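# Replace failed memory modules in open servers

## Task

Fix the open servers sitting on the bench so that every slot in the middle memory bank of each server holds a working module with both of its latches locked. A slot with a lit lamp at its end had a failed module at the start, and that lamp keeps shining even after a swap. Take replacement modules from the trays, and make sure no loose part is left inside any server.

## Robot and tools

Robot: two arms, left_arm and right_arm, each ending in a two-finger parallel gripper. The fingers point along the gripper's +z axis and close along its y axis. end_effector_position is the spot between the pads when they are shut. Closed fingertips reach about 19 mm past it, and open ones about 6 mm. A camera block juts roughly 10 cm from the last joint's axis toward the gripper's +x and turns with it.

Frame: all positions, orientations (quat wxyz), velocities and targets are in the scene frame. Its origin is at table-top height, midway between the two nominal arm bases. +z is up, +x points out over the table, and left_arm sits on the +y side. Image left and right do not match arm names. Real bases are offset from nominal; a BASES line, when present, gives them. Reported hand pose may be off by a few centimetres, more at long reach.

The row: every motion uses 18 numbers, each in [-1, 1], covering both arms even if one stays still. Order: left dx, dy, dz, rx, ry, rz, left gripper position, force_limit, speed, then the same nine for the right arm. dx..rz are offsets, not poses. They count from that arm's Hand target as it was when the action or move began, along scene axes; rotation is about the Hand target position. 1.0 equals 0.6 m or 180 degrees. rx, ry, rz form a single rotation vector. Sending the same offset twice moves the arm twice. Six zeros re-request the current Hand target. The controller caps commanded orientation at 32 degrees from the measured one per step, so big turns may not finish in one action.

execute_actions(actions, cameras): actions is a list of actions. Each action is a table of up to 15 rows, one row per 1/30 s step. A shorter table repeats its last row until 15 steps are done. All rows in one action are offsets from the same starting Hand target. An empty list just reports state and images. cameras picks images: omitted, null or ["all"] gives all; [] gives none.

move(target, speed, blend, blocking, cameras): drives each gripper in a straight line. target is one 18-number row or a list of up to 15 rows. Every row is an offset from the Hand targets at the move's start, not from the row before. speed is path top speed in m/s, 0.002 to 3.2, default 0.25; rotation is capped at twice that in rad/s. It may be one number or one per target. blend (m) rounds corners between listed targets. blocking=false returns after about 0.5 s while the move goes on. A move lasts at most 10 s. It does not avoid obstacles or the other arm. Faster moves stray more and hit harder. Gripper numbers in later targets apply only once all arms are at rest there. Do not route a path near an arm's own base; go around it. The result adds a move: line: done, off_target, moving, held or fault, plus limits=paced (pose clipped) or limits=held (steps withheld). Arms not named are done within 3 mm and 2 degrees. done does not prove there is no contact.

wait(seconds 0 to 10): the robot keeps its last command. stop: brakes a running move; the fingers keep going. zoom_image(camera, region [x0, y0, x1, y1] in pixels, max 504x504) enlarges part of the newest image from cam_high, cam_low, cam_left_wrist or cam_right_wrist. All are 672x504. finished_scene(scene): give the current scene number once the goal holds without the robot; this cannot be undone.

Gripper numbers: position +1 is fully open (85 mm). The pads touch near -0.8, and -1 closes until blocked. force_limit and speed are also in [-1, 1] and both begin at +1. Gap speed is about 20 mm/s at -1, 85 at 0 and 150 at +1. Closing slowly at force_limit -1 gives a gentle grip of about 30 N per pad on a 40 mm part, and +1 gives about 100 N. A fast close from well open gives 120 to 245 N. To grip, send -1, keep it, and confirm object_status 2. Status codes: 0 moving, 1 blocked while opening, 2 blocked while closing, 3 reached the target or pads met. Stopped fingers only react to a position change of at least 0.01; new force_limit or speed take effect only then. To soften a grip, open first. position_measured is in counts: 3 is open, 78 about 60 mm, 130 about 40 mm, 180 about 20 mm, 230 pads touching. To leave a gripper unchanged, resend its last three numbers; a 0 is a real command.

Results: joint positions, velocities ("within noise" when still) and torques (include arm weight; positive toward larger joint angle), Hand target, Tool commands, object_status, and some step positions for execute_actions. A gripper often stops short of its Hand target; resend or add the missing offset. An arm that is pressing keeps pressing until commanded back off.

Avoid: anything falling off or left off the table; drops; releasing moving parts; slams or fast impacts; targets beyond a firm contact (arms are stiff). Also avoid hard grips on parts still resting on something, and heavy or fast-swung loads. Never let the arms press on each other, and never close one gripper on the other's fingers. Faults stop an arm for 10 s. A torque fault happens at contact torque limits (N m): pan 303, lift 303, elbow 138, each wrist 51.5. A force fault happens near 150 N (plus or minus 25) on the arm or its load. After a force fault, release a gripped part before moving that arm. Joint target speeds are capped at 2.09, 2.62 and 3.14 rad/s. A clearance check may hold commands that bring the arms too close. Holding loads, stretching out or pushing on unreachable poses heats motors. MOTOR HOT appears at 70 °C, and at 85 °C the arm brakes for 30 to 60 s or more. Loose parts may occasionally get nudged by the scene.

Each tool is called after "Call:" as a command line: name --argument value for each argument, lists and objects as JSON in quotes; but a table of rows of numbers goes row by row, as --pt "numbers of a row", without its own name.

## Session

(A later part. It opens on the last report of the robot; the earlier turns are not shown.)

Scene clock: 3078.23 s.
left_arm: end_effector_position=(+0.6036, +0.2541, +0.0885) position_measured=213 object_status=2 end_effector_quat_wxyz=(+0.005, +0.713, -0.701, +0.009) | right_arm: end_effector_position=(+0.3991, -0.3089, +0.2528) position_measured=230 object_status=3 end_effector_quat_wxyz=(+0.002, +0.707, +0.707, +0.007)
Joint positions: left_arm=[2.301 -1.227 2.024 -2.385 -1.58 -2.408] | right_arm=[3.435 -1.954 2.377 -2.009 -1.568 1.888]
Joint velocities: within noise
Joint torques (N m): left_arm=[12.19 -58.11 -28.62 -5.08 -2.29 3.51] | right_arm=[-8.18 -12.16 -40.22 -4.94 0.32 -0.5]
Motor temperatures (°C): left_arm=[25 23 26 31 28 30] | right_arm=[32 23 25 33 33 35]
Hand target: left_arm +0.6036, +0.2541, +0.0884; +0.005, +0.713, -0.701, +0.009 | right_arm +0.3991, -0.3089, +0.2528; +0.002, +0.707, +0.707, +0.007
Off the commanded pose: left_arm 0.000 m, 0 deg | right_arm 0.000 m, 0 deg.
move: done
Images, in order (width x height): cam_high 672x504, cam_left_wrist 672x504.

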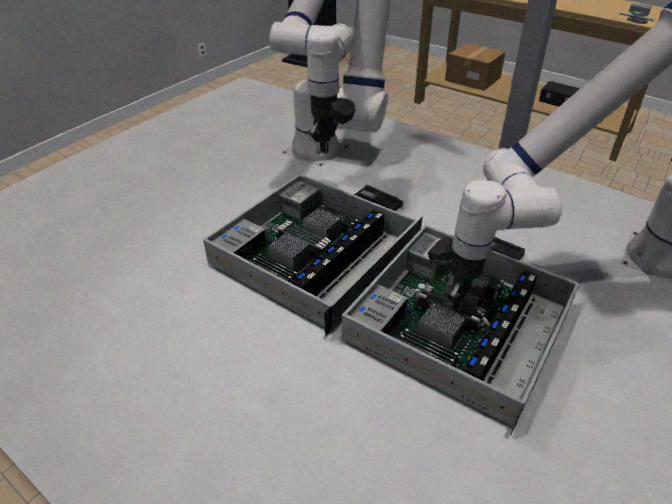

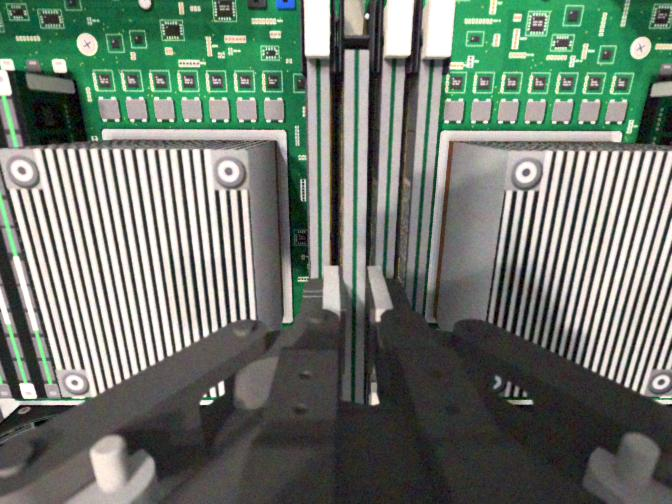

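Call:
move --target '[0,0,-0.001,0,0,0,-0.6,-1,-1,0,0,0,0,0,0,-1,-0.3,-1]' --speed 0.01 --cameras '[]'

Call:
move --target '[0,0,0.11,0,0,0,-0.6,-1,-1,0,0,0,0,0,0,-1,-0.3,-1]' --speed 0.12

Call:
zoom_image --camera "cam_high" --region '[420, 275, 490, 330]'

Call:
move --target '[0,0.14,0.055,0,0,0,-1,-0.3,-1,0,0,0,0,0,0,-1,-0.3,-1]' --cameras '["cam_left_wrist"]'

Call:
zoom_image --camera "cam_left_wrist" --region '[250, 0, 460, 260]'

Scene clock: 3090.13 s.
left_arm: end_effector_position=(+0.6036, +0.2542, +0.0878) position_measured=205 object_status=3 end_effector_quat_wxyz=(+0.005, +0.713, -0.701, +0.009) | right_arm: end_effector_position=(+0.3991, -0.3089, +0.2528) position_measured=230 object_status=3 end_effector_quat_wxyz=(+0.002, +0.707, +0.707, +0.007)
Joint positions: left_arm=[2.301 -1.226 2.024 -2.386 -1.58 -2.408] | right_arm=[3.435 -1.954 2.377 -2.009 -1.568 1.888]
Joint velocities: within noise
Joint torques (N m): left_arm=[6.15 -66.59 -32.75 -5.5 -1.15 3.4] | right_arm=[-7.45 -11.13 -40.76 -4.85 0.36 0.08]
Motor temperatures (°C): left_arm=[25 23 26 31 28 30] | right_arm=[32 23 25 33 33 35]
Hand target: left_arm +0.6036, +0.2541, +0.0878; +0.005, +0.713, -0.701, +0.009 | right_arm +0.3991, -0.3089, +0.2528; +0.002, +0.707, +0.707, +0.007
Off the commanded pose: left_arm 0.000 m, 0 deg | right_arm 0.000 m, 0 deg.
move: done
No camera images: "cameras" was empty.

Scene clock: 3091.20 s.
left_arm: end_effector_position=(+0.6036, +0.2542, +0.1536) position_measured=205 object_status=3 end_effector_quat_wxyz=(+0.005, +0.713, -0.701, +0.009) | right_arm: end_effector_position=(+0.3991, -0.3089, +0.2528) position_measured=230 object_status=3 end_effector_quat_wxyz=(+0.002, +0.707, +0.707, +0.007)
Joint positions: left_arm=[2.301 -1.306 1.982 -2.265 -1.58 -2.408] | right_arm=[3.435 -1.954 2.377 -2.009 -1.568 1.888]
Joint velocities: within noise
Joint torques (N m): left_arm=[5.48 -87.97 -47.52 -2.24 -0.13 1.88] | right_arm=[-7.45 -11.97 -40.48 -4.9 0.57 -0.45]
Motor temperatures (°C): left_arm=[25 23 26 31 28 30] | right_arm=[32 23 25 33 33 35]
Hand target: left_arm +0.6036, +0.2541, +0.1538; +0.005, +0.713, -0.701, +0.009 | right_arm +0.3991, -0.3089, +0.2528; +0.002, +0.707, +0.707, +0.007
Off the commanded pose: left_arm 0.000 m, 0 deg | right_arm 0.000 m, 0 deg.
move: done

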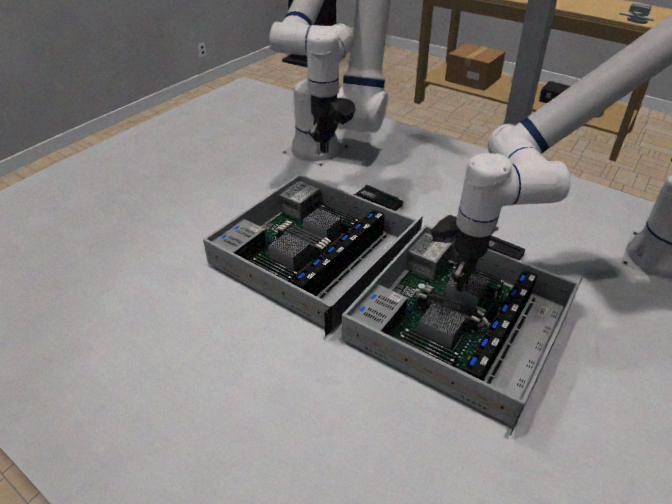

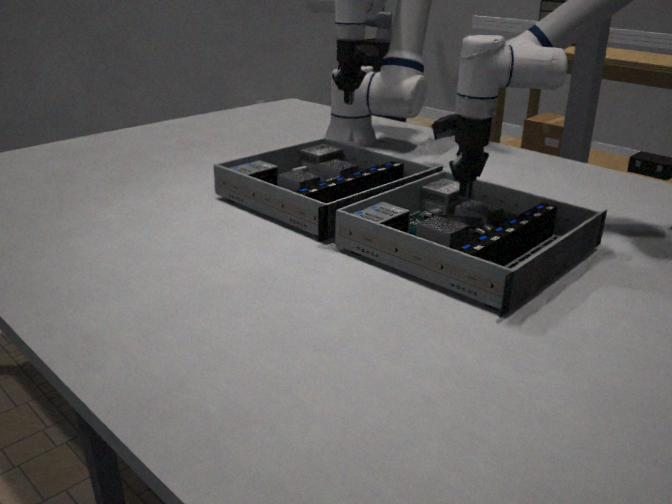

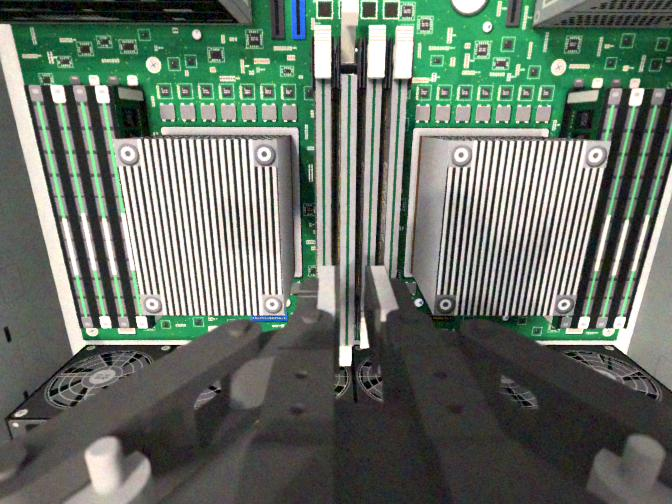

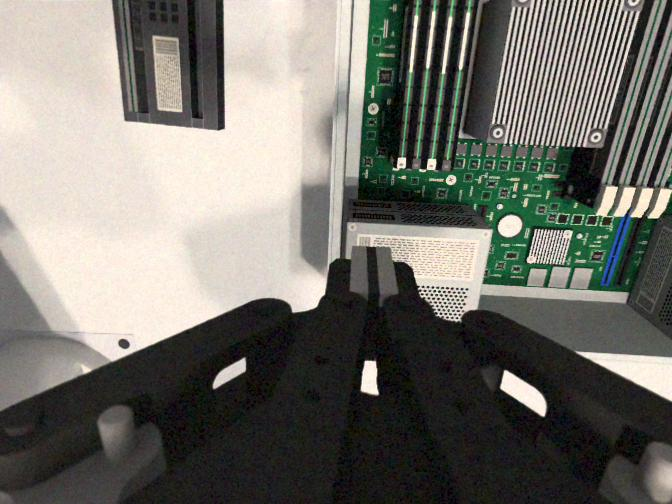

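Scaled by 7.200 from the camera's 672x504 image, which has a finer 960x720 frame.

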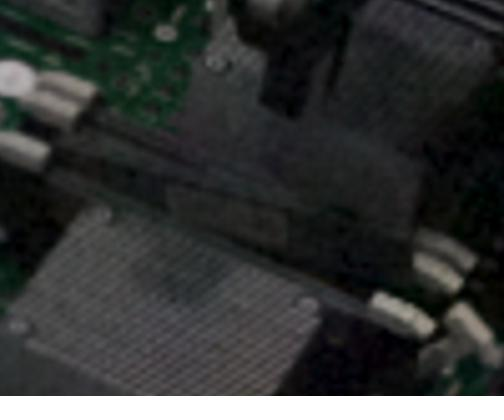

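Scene clock: 3092.17 s.
left_arm: end_effector_position=(+0.6036, +0.3379, +0.1867) position_measured=230 object_status=3 end_effector_quat_wxyz=(+0.005, +0.713, -0.701, +0.009) | right_arm: end_effector_position=(+0.3991, -0.3089, +0.2528) position_measured=230 object_status=3 end_effector_quat_wxyz=(+0.002, +0.707, +0.707, +0.007)
Joint positions: left_arm=[2.386 -1.404 2.036 -2.22 -1.582 -2.323] | right_arm=[3.435 -1.954 2.377 -2.009 -1.568 1.888]
Joint velocities: within noise
Joint torques (N m): left_arm=[11.88 -80.9 -36.76 -2.66 -4.37 3.69] | right_arm=[-10.21 -11.96 -40.82 -4.84 0.58 -0.14]
Motor temperatures (°C): left_arm=[25 23 26 31 28 30] | right_arm=[32 23 25 33 33 35]
Hand target: left_arm +0.6036, +0.3381, +0.1868; +0.005, +0.713, -0.701, +0.009 | right_arm +0.3991, -0.3089, +0.2528; +0.002, +0.707, +0.707, +0.007
Off the commanded pose: left_arm 0.000 m, 0 deg | right_arm 0.000 m, 0 deg.
move: done
Images, in order (width x height): cam_left_wrist 672x504.

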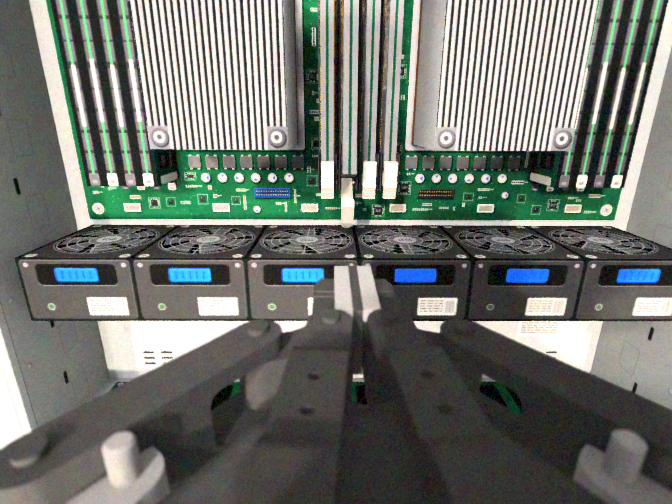

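Scaled by 1.938 from the camera's 672x504 image, which has a finer 960x720 frame.

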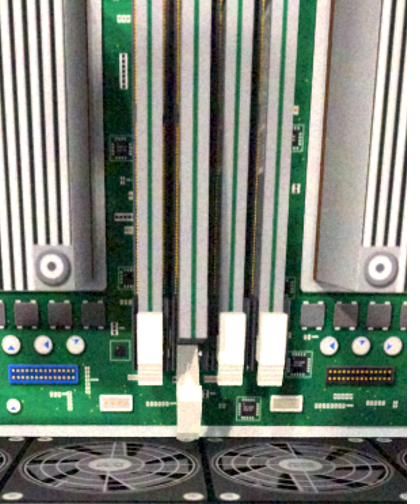

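Call:
move --pt "0 -0.155 -0.05 0.004 0 0 -1 -0.3 -1 0 0 0 0 0 0 -1 -0.3 -1" --pt "0 -0.155 -0.14 0.004 0 0 -1 -0.3 -1 0 0 0 0 0 0 -1 -0.3 -1" --speed 0.12 --cameras '["cam_left_wrist"]'

Call:
move --target '[0,0,-0.012,0,0,0,-1,-0.3,-1,0,0,0,0,0,0,-1,-0.3,-1]' --speed 0.01 --cameras '["cam_left_wrist"]'

Scene clock: 3106.40 s.
left_arm: end_effector_position=(+0.6036, +0.2450, +0.1031) position_measured=230 object_status=3 end_effector_quat_wxyz=(+0.001, +0.713, -0.701, +0.004) | right_arm: end_effector_position=(+0.3991, -0.3089, +0.2528) position_measured=230 object_status=3 end_effector_quat_wxyz=(+0.002, +0.707, +0.707, +0.007)
Joint positions: left_arm=[2.289 -1.238 2.001 -2.343 -1.572 -2.42] | right_arm=[3.435 -1.954 2.377 -2.009 -1.568 1.888]
Joint velocities: within noise
Joint torques (N m): left_arm=[-12.61 -44.62 -17.17 -1.44 2.35 -3.33] | right_arm=[-7.99 -12.89 -41.7 -4.72 0.42 -0.62]
Motor temperatures (°C): left_arm=[25 23 26 31 28 30] | right_arm=[32 23 25 33 33 35]
Hand target: left_arm +0.6036, +0.2451, +0.1028; +0.001, +0.713, -0.701, +0.004 | right_arm +0.3991, -0.3089, +0.2528; +0.002, +0.707, +0.707, +0.007
Off the commanded pose: left_arm 0.000 m, 0 deg | right_arm 0.000 m, 0 deg.
move: done
Images, in order (width x height): cam_left_wrist 672x504.

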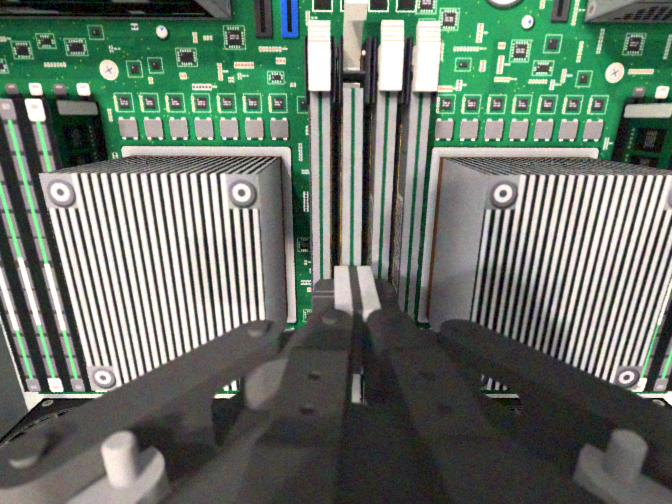

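Scene clock: 3107.03 s.
left_arm: end_effector_position=(+0.6050, +0.2435, +0.1031) position_measured=230 object_status=3 end_effector_quat_wxyz=(+0.001, +0.713, -0.701, +0.007) | right_arm: end_effector_position=(+0.3991, -0.3089, +0.2528) position_measured=230 object_status=3 end_effector_quat_wxyz=(+0.002, +0.707, +0.707, +0.007)
Joint positions: left_arm=[2.289 -1.237 2 -2.348 -1.572 -2.42] | right_arm=[3.435 -1.954 2.377 -2.009 -1.568 1.888]
Joint velocities: within noise
Joint torques (N m): left_arm=[-5.9 -78.35 -39.65 -3.76 -1.61 0.32] | right_arm=[-7.68 -10.79 -40.86 -4.18 0.5 0.04]
Motor temperatures (°C): left_arm=[25 23 26 31 28 30] | right_arm=[32 23 25 33 33 35]
Hand target: left_arm +0.6050, +0.2435, +0.1031; +0.001, +0.713, -0.701, +0.007 (not the last commanded pose) | right_arm +0.3991, -0.3089, +0.2528; +0.002, +0.707, +0.707, +0.007
Tool commands: left_gripper/position=-1.0 left_gripper/force_limit=-0.301961 left_gripper/speed=-1.0 right_gripper/position=-1.0 right_gripper/force_limit=-0.3 right_gripper/speed=-1.0
Off the commanded pose: left_arm 0.008 m, 0 deg | right_arm 0.000 m, 0 deg.
FORCE FAULT: contact force on the left arm reached its limit, and that arm stopped. The contact can be on any part of that arm, not only on its tool. That arm's remaining commands of this call were not run. That arm is still stopped at the end of this call. That arm stays stopped for about 10 more seconds. Until then a move that you send moves the other arm only, and its call returns only when the move has ended. Once the stop has ended, the next robot result says so. If the stop ends while you think or write, that arm runs what you send next, counted from a new Hand target: where the arm stands when the stop ends. While its stop runs, that arm takes no new command, but its gripper still runs the gripper command that each later call begins with. Until it ends, the stop uses up actions while you think or wait. An arm that is not stopped still takes commands.
move: fault (left_arm)
Images, in order (width x height): cam_left_wrist 672x504.

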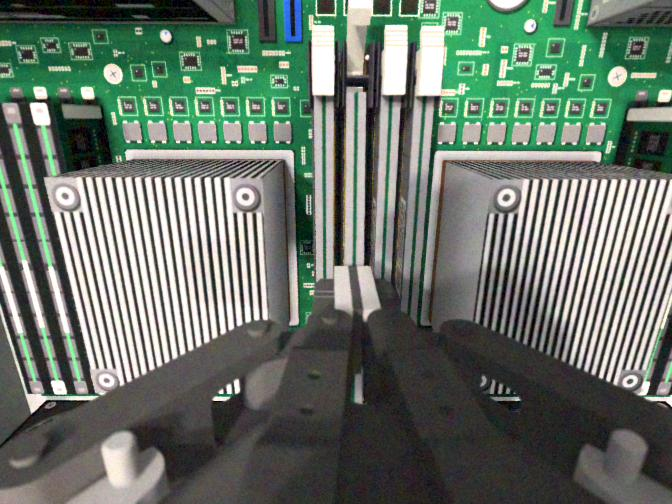

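Call:
wait --seconds 10 --cameras '[]'

Call:
move --target '[0,0,0.1,0,0,0,-1,-0.3,-1,0,0,0,0,0,0,-1,-0.3,-1]' --speed 0.1

Call:
zoom_image --camera "cam_high" --region '[420, 275, 490, 330]'

Call:
zoom_image --camera "cam_low" --region '[420, 180, 500, 240]'

Call:
zoom_image --camera "cam_left_wrist" --region '[230, 0, 470, 300]'

Scene clock: 3132.07 s.
left_arm: end_effector_position=(+0.6050, +0.2435, +0.1031) position_measured=230 object_status=3 end_effector_quat_wxyz=(+0.001, +0.713, -0.701, +0.007) | right_arm: end_effector_position=(+0.3991, -0.3089, +0.2528) position_measured=230 object_status=3 end_effector_quat_wxyz=(+0.002, +0.707, +0.707, +0.007)
Joint positions: left_arm=[2.289 -1.237 2 -2.348 -1.572 -2.42] | right_arm=[3.435 -1.954 2.377 -2.009 -1.568 1.888]
Joint velocities: within noise
Joint torques (N m): left_arm=[-6.8 -55.18 -29.63 -4.05 -1.23 0.26] | right_arm=[-8.83 -9.29 -42.63 -4.55 0.31 -0.44]
Motor temperatures (°C): left_arm=[25 23 26 31 28 30] | right_arm=[32 23 25 33 33 35]
Hand target: left_arm +0.6050, +0.2435, +0.1031; +0.001, +0.713, -0.701, +0.007 (not the last commanded pose) | right_arm +0.3991, -0.3089, +0.2528; +0.002, +0.707, +0.707, +0.007
Tool commands: left_gripper/position=-1.0 left_gripper/force_limit=-0.301961 left_gripper/speed=-1.0 right_gripper/position=-1.0 right_gripper/force_limit=-0.3 right_gripper/speed=-1.0
Off the commanded pose: left_arm 0.008 m, 0 deg | right_arm 0.000 m, 0 deg.
FORCE FAULT, CONTINUED: the left arm's stop, for the force fault that an earlier result reported, is over. The rest of the stop counts as 20 of the actions that you can send in this scene. That arm's target is now where it stood when the stop ended, not its last command. That arm accepts commands again.
wait: 10.00 s; at rest from the start
No camera images: "cameras" was empty.

Scene clock: 3133.20 s.
left_arm: end_effector_position=(+0.6050, +0.2435, +0.1630) position_measured=230 object_status=3 end_effector_quat_wxyz=(+0.001, +0.713, -0.701, +0.007) | right_arm: end_effector_position=(+0.3991, -0.3089, +0.2528) position_measured=230 object_status=3 end_effector_quat_wxyz=(+0.002, +0.707, +0.707, +0.007)
Joint positions: left_arm=[2.289 -1.306 1.96 -2.239 -1.572 -2.42] | right_arm=[3.435 -1.954 2.377 -2.009 -1.568 1.888]
Joint velocities: within noise
Joint torques (N m): left_arm=[-0.77 -88.54 -49.09 -2.48 -0.61 2.78] | right_arm=[-6.75 -8.54 -42.17 -4.35 0.39 -0.43]
Motor temperatures (°C): left_arm=[25 23 26 31 28 30] | right_arm=[32 23 25 33 33 35]
Hand target: left_arm +0.6050, +0.2435, +0.1631; +0.001, +0.713, -0.701, +0.007 | right_arm +0.3991, -0.3089, +0.2528; +0.002, +0.707, +0.707, +0.007
Off the commanded pose: left_arm 0.000 m, 0 deg | right_arm 0.000 m, 0 deg.
move: done

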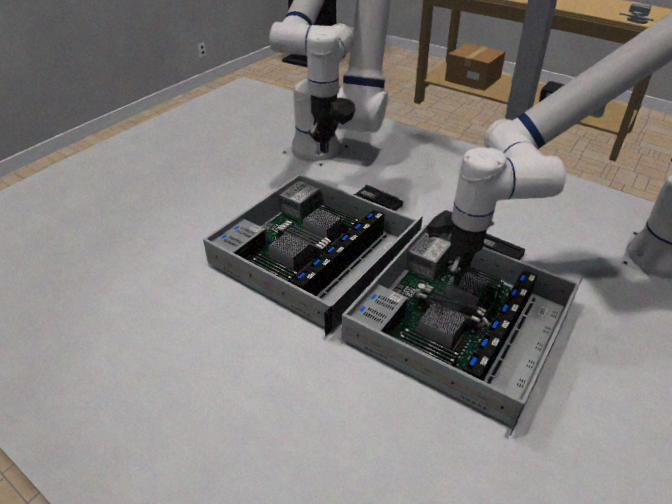

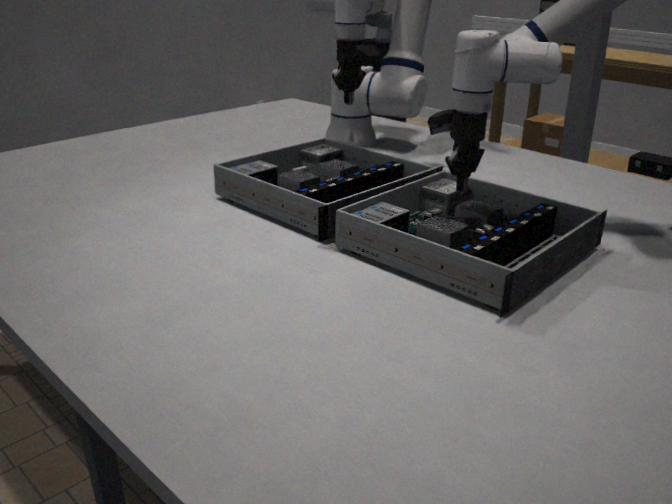

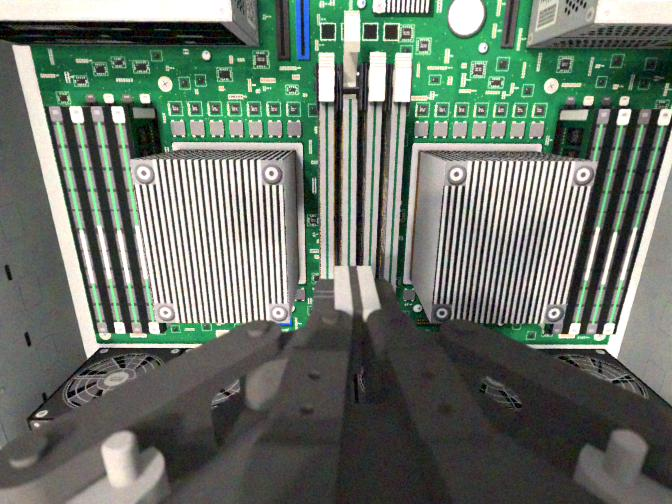

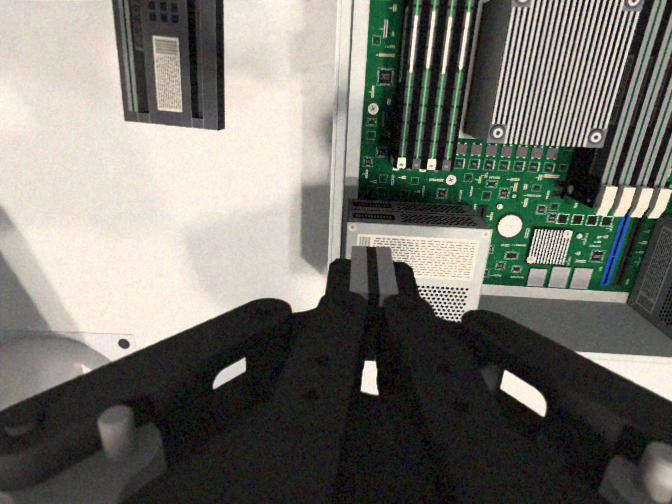

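Scaled by 7.200 from the camera's 672x504 image, which has a finer 960x720 frame.

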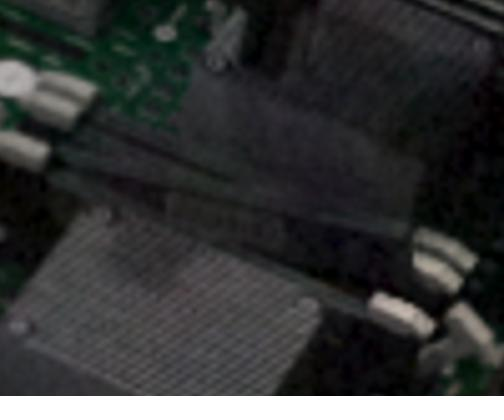

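Scaled by 6.300 from the camera's 672x504 image, which has a finer 960x720 frame.

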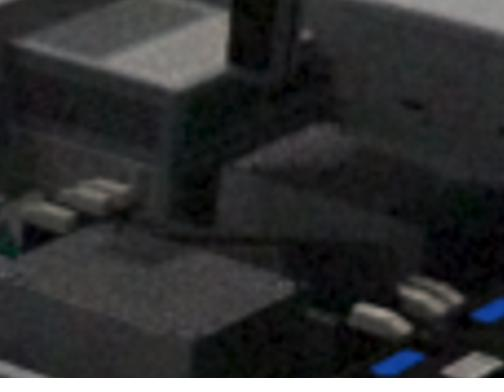

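Scaled by 1.680 from the camera's 672x504 image, which has a finer 960x720 frame.

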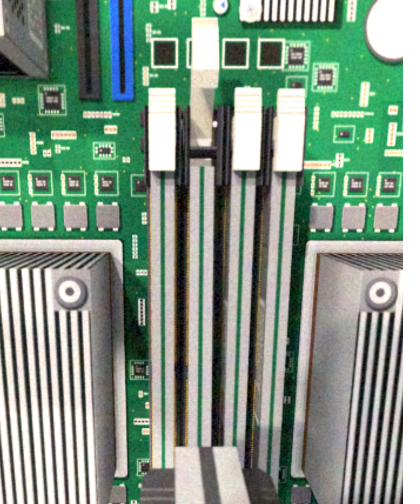

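Call:
move --pt "-0.0023 0.0025 -0.055 0.0167 0 0 -0.55 -1 -1 0 0 0 0 0 0 -1 -0.3 -1" --pt "-0.0023 0.0025 -0.1105 0.0167 0 0 -0.55 -1 -1 0 0 0 0 0 0 -1 -0.3 -1" --speed '[0.1,0.03]' --cameras '["cam_left_wrist"]'

Call:
zoom_image --camera "cam_left_wrist" --region '[230, 0, 470, 300]'

Scene clock: 3154.23 s.
left_arm: end_effector_position=(+0.6037, +0.2450, +0.0970) position_measured=199 object_status=3 end_effector_quat_wxyz=(-0.018, +0.713, -0.701, -0.011) | right_arm: end_effector_position=(+0.3991, -0.3089, +0.2528) position_measured=230 object_status=3 end_effector_quat_wxyz=(+0.002, +0.707, +0.707, +0.007)
Joint positions: left_arm=[2.276 -1.226 1.989 -2.308 -1.537 -2.433] | right_arm=[3.435 -1.954 2.377 -2.009 -1.568 1.888]
Joint velocities: within noise
Joint torques (N m): left_arm=[-21.52 -65.61 -33.69 -5.21 2.46 -2.93] | right_arm=[-9.38 -6.95 -43.09 -4.44 -0.14 -0.44]
Motor temperatures (°C): left_arm=[25 23 26 31 28 30] | right_arm=[32 23 25 33 33 35]
Hand target: left_arm +0.6037, +0.2450, +0.0968; -0.018, +0.713, -0.701, -0.011 | right_arm +0.3991, -0.3089, +0.2528; +0.002, +0.707, +0.707, +0.007
Off the commanded pose: left_arm 0.000 m, 0 deg | right_arm 0.000 m, 0 deg.
move: done
Images, in order (width x height): cam_left_wrist 672x504.

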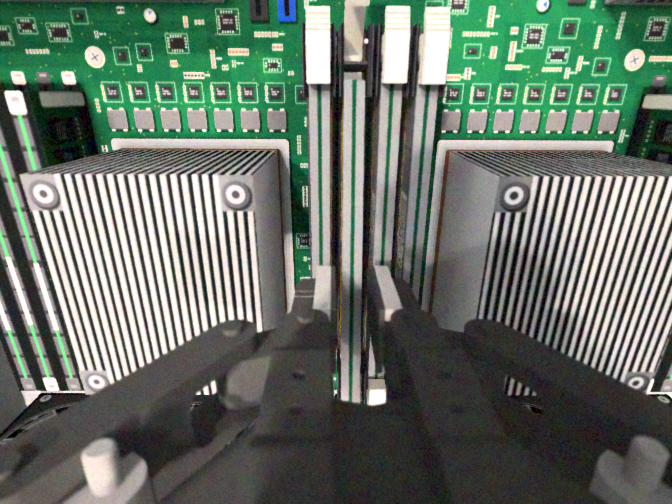

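Scaled by 1.680 from the camera's 672x504 image, which has a finer 960x720 frame.

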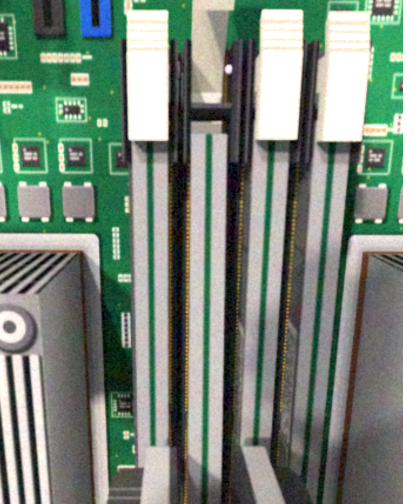

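Call:
move --target '[0,0,0,0,0,0,-1,-0.5,-1,0,0,0,0,0,0,-1,-0.3,-1]' --cameras '[]'

Call:
move --pt "0 0 0.02 0 0 0 -1 -0.5 -1 0 0 0 0 0 0 -1 -0.3 -1" --pt "0 -0.002 0.022 -0.0167 0 0 -1 -0.5 -1 0 0 0 0 0 0 -1 -0.3 -1" --speed 0.03

Call:
zoom_image --camera "cam_left_wrist" --region '[230, 0, 470, 300]'

Call:
zoom_image --camera "cam_high" --region '[420, 275, 490, 330]'

Call:
zoom_image --camera "cam_low" --region '[420, 180, 500, 240]'

Scene clock: 3167.13 s.
left_arm: end_effector_position=(+0.6036, +0.2450, +0.0968) position_measured=213 object_status=0 end_effector_quat_wxyz=(-0.018, +0.713, -0.701, -0.011) | right_arm: end_effector_position=(+0.3991, -0.3089, +0.2528) position_measured=230 object_status=3 end_effector_quat_wxyz=(+0.002, +0.707, +0.707, +0.007)
Joint positions: left_arm=[2.276 -1.226 1.989 -2.309 -1.537 -2.433] | right_arm=[3.435 -1.954 2.377 -2.009 -1.568 1.888]
Joint velocities: within noise
Joint torques (N m): left_arm=[-15.04 -70.22 -38.93 -4.4 2.16 -0.64] | right_arm=[-6.52 -6.88 -43.02 -4.65 0.11 -0.55]
Motor temperatures (°C): left_arm=[25 23 26 31 28 30] | right_arm=[32 23 25 33 33 35]
Hand target: left_arm +0.6037, +0.2450, +0.0968; -0.018, +0.713, -0.701, -0.011 | right_arm +0.3991, -0.3089, +0.2528; +0.002, +0.707, +0.707, +0.007
Off the commanded pose: left_arm 0.000 m, 0 deg | right_arm 0.000 m, 0 deg.
move: done
No camera images: "cameras" was empty.

Scene clock: 3168.77 s.
left_arm: end_effector_position=(+0.6037, +0.2438, +0.1100) position_measured=213 object_status=2 end_effector_quat_wxyz=(+0.001, +0.713, -0.701, +0.007) | right_arm: end_effector_position=(+0.3991, -0.3089, +0.2528) position_measured=230 object_status=3 end_effector_quat_wxyz=(+0.002, +0.707, +0.707, +0.007)
Joint positions: left_arm=[2.288 -1.247 1.998 -2.336 -1.572 -2.421] | right_arm=[3.435 -1.954 2.377 -2.009 -1.568 1.888]
Joint velocities: within noise
Joint torques (N m): left_arm=[11.14 -92.21 -33.59 -5.55 -4.57 3.85] | right_arm=[-8.1 -9.72 -43.47 -4.73 -0.06 -0.71]
Motor temperatures (°C): left_arm=[25 23 26 31 28 30] | right_arm=[32 23 25 33 33 35]
Hand target: left_arm +0.6037, +0.2438, +0.1100; +0.001, +0.713, -0.701, +0.007 | right_arm +0.3991, -0.3089, +0.2528; +0.002, +0.707, +0.707, +0.007
Off the commanded pose: left_arm 0.000 m, 0 deg | right_arm 0.000 m, 0 deg.
move: done

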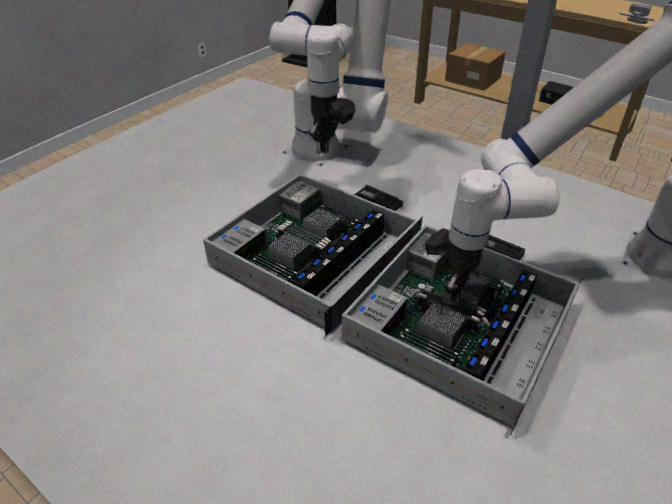

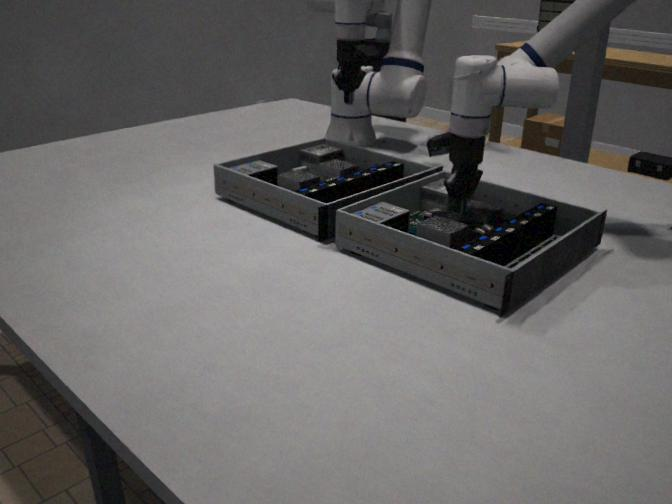

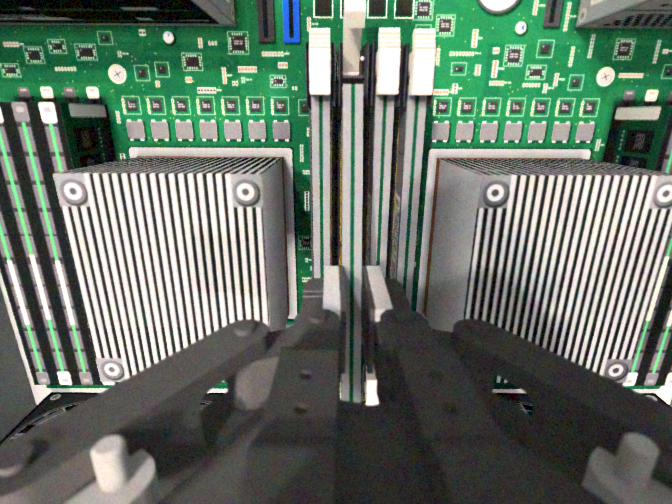

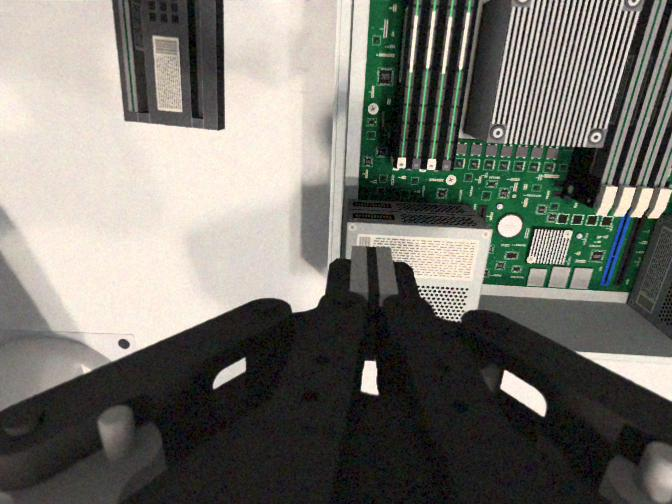

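Scaled by 1.680 from the camera's 672x504 image, which has a finer 960x720 frame.

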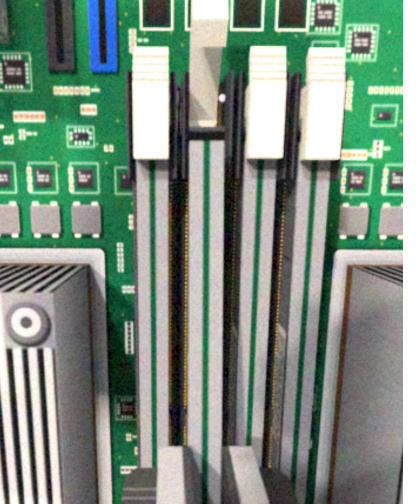

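Scaled by 7.200 from the camera's 672x504 image, which has a finer 960x720 frame.

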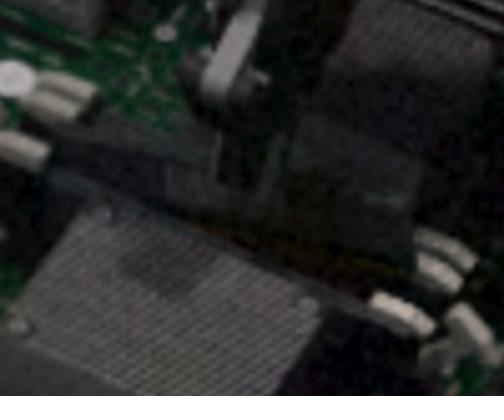

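Scaled by 6.300 from the camera's 672x504 image, which has a finer 960x720 frame.

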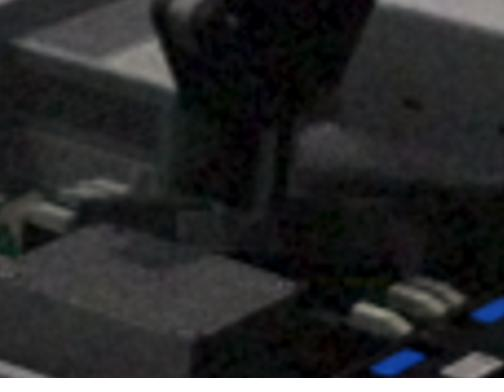

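Call:
move --pt "0 0 0.025 0 0 0 -1 -0.5 -1 0 0 0 0 0 0 -1 -0.3 -1" --pt "0 0 0.028 -0.04 0 0 -1 -0.5 -1 0 0 0 0 0 0 -1 -0.3 -1" --speed 0.05

Call:
zoom_image --camera "cam_left_wrist" --region '[230, 0, 470, 300]'

Call:
zoom_image --camera "cam_high" --region '[420, 275, 490, 330]'

Call:
zoom_image --camera "cam_low" --region '[420, 180, 500, 240]'

Scene clock: 3189.37 s.
left_arm: end_effector_position=(+0.6037, +0.2438, +0.1268) position_measured=213 object_status=2 end_effector_quat_wxyz=(+0.046, +0.712, -0.699, +0.051) | right_arm: end_effector_position=(+0.3991, -0.3089, +0.2528) position_measured=230 object_status=3 end_effector_quat_wxyz=(+0.002, +0.707, +0.707, +0.007)
Joint positions: left_arm=[2.321 -1.276 2.032 -2.431 -1.659 -2.393] | right_arm=[3.435 -1.954 2.377 -2.009 -1.568 1.888]
Joint velocities: within noise
Joint torques (N m): left_arm=[13.92 -90.37 -34.1 -5.77 -5.06 3.88] | right_arm=[-9.05 -9.94 -42.58 -4.51 0.07 -0.61]
Motor temperatures (°C): left_arm=[25 23 26 31 28 30] | right_arm=[32 23 25 33 33 35]
Hand target: left_arm +0.6037, +0.2438, +0.1268; +0.046, +0.712, -0.699, +0.051 | right_arm +0.3991, -0.3089, +0.2528; +0.002, +0.707, +0.707, +0.007
Off the commanded pose: left_arm 0.000 m, 0 deg | right_arm 0.000 m, 0 deg.
move: done

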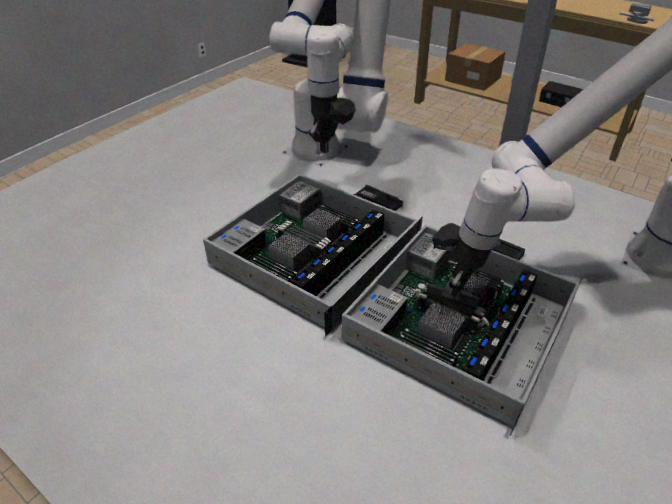

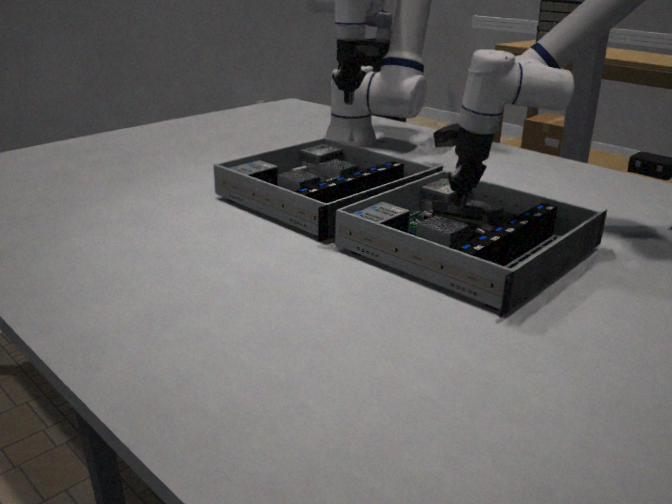

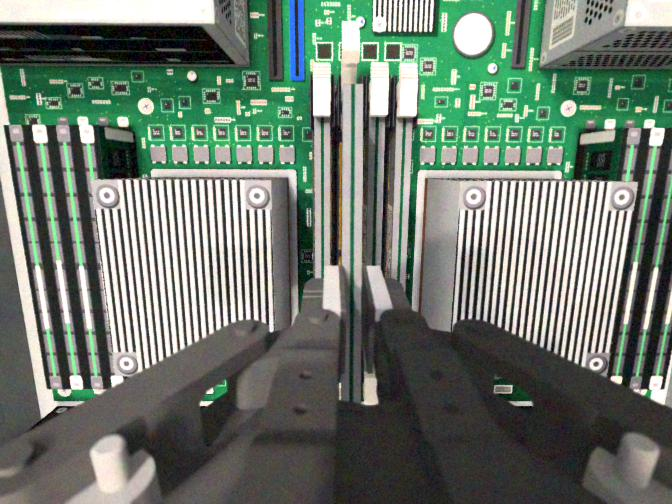

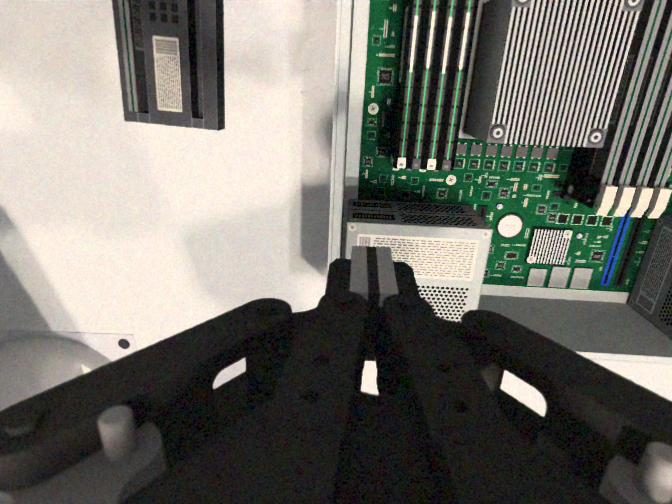

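Scaled by 1.680 from the camera's 672x504 image, which has a finer 960x720 frame.

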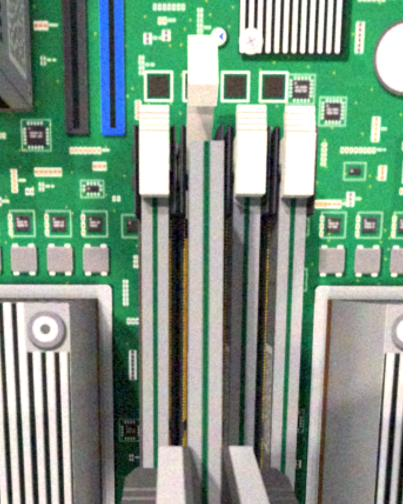

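Scaled by 7.200 from the camera's 672x504 image, which has a finer 960x720 frame.

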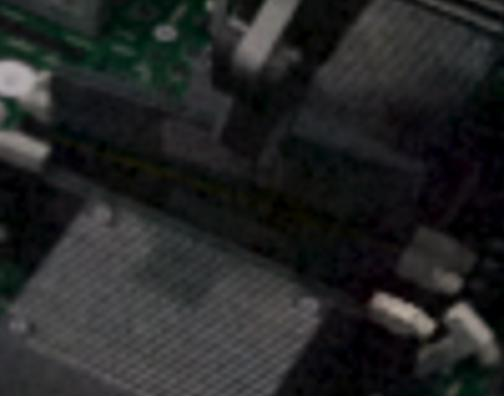

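Scaled by 6.300 from the camera's 672x504 image, which has a finer 960x720 frame.

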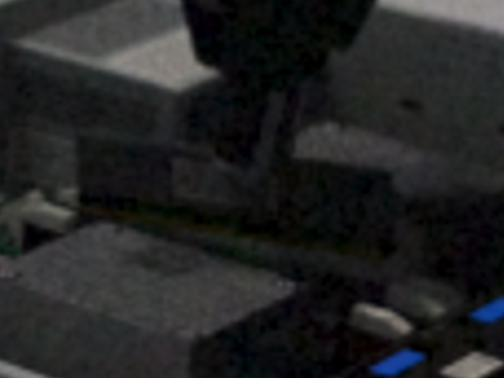

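Call:
move --target '[0,0,0.003,-0.03,0,0,-1,-0.5,-1,0,0,0,0,0,0,-1,-0.3,-1]' --speed 0.05

Call:
zoom_image --camera "cam_left_wrist" --region '[230, 0, 470, 300]'

Call:
zoom_image --camera "cam_high" --region '[420, 275, 490, 330]'

Call:
zoom_image --camera "cam_low" --region '[420, 180, 500, 240]'

Scene clock: 3203.77 s.
left_arm: end_effector_position=(+0.6037, +0.2438, +0.1286) position_measured=213 object_status=2 end_effector_quat_wxyz=(+0.079, +0.709, -0.696, +0.084) | right_arm: end_effector_position=(+0.3991, -0.3089, +0.2528) position_measured=230 object_status=3 end_effector_quat_wxyz=(+0.002, +0.707, +0.707, +0.007)
Joint positions: left_arm=[2.347 -1.279 2.062 -2.523 -1.729 -2.377] | right_arm=[3.435 -1.954 2.377 -2.009 -1.568 1.888]
Joint velocities: within noise
Joint torques (N m): left_arm=[10.9 -88.6 -32.56 -5.26 -5.04 3.7] | right_arm=[-9.33 -10.74 -42.77 -4.08 0.15 -0.81]
Motor temperatures (°C): left_arm=[25 23 26 31 28 30] | right_arm=[32 23 25 33 33 35]
Hand target: left_arm +0.6037, +0.2438, +0.1286; +0.079, +0.709, -0.696, +0.084 | right_arm +0.3991, -0.3089, +0.2528; +0.002, +0.707, +0.707, +0.007
Off the commanded pose: left_arm 0.000 m, 0 deg | right_arm 0.000 m, 0 deg.
move: done

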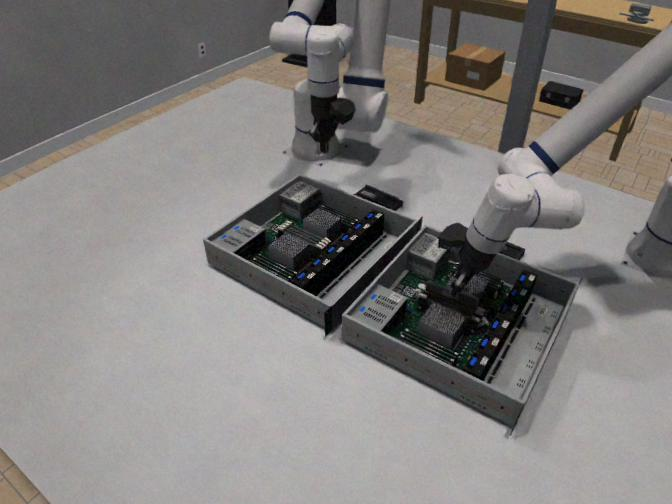

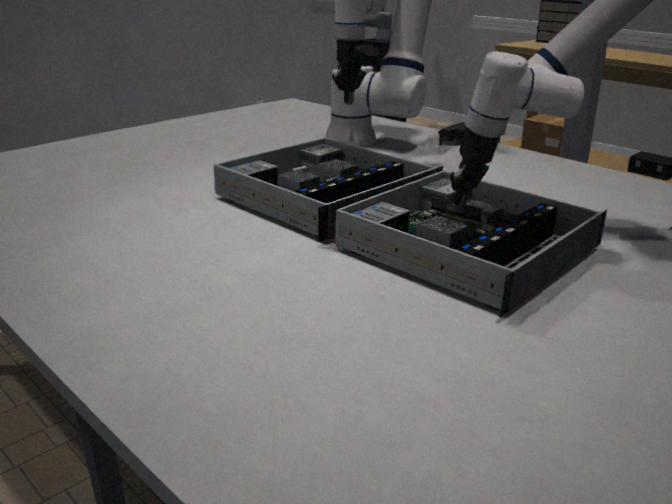

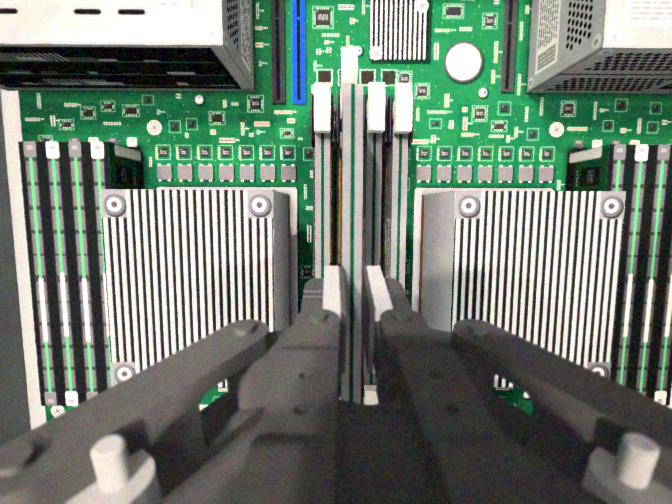

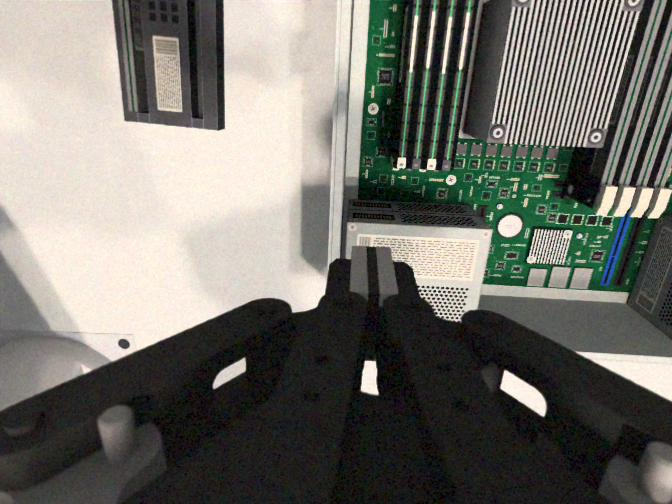

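Scaled by 1.680 from the camera's 672x504 image, which has a finer 960x720 frame.

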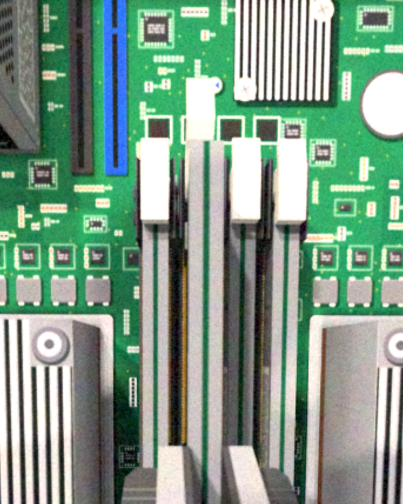

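Scaled by 7.200 from the camera's 672x504 image, which has a finer 960x720 frame.

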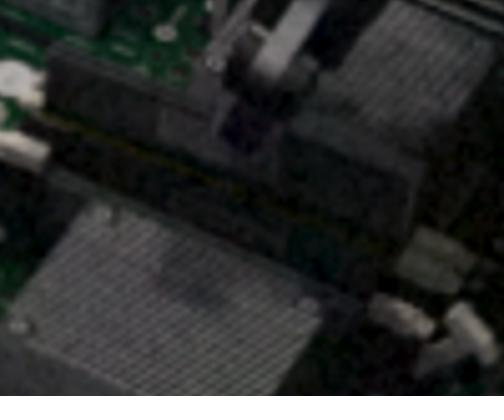

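Scaled by 6.300 from the camera's 672x504 image, which has a finer 960x720 frame.

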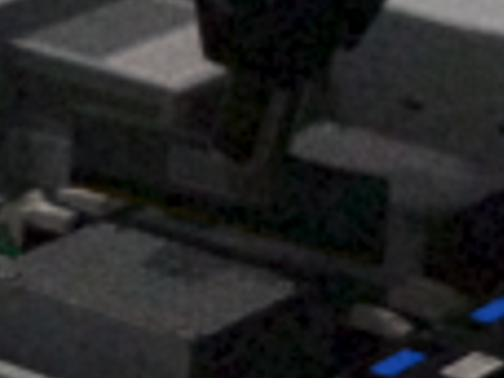

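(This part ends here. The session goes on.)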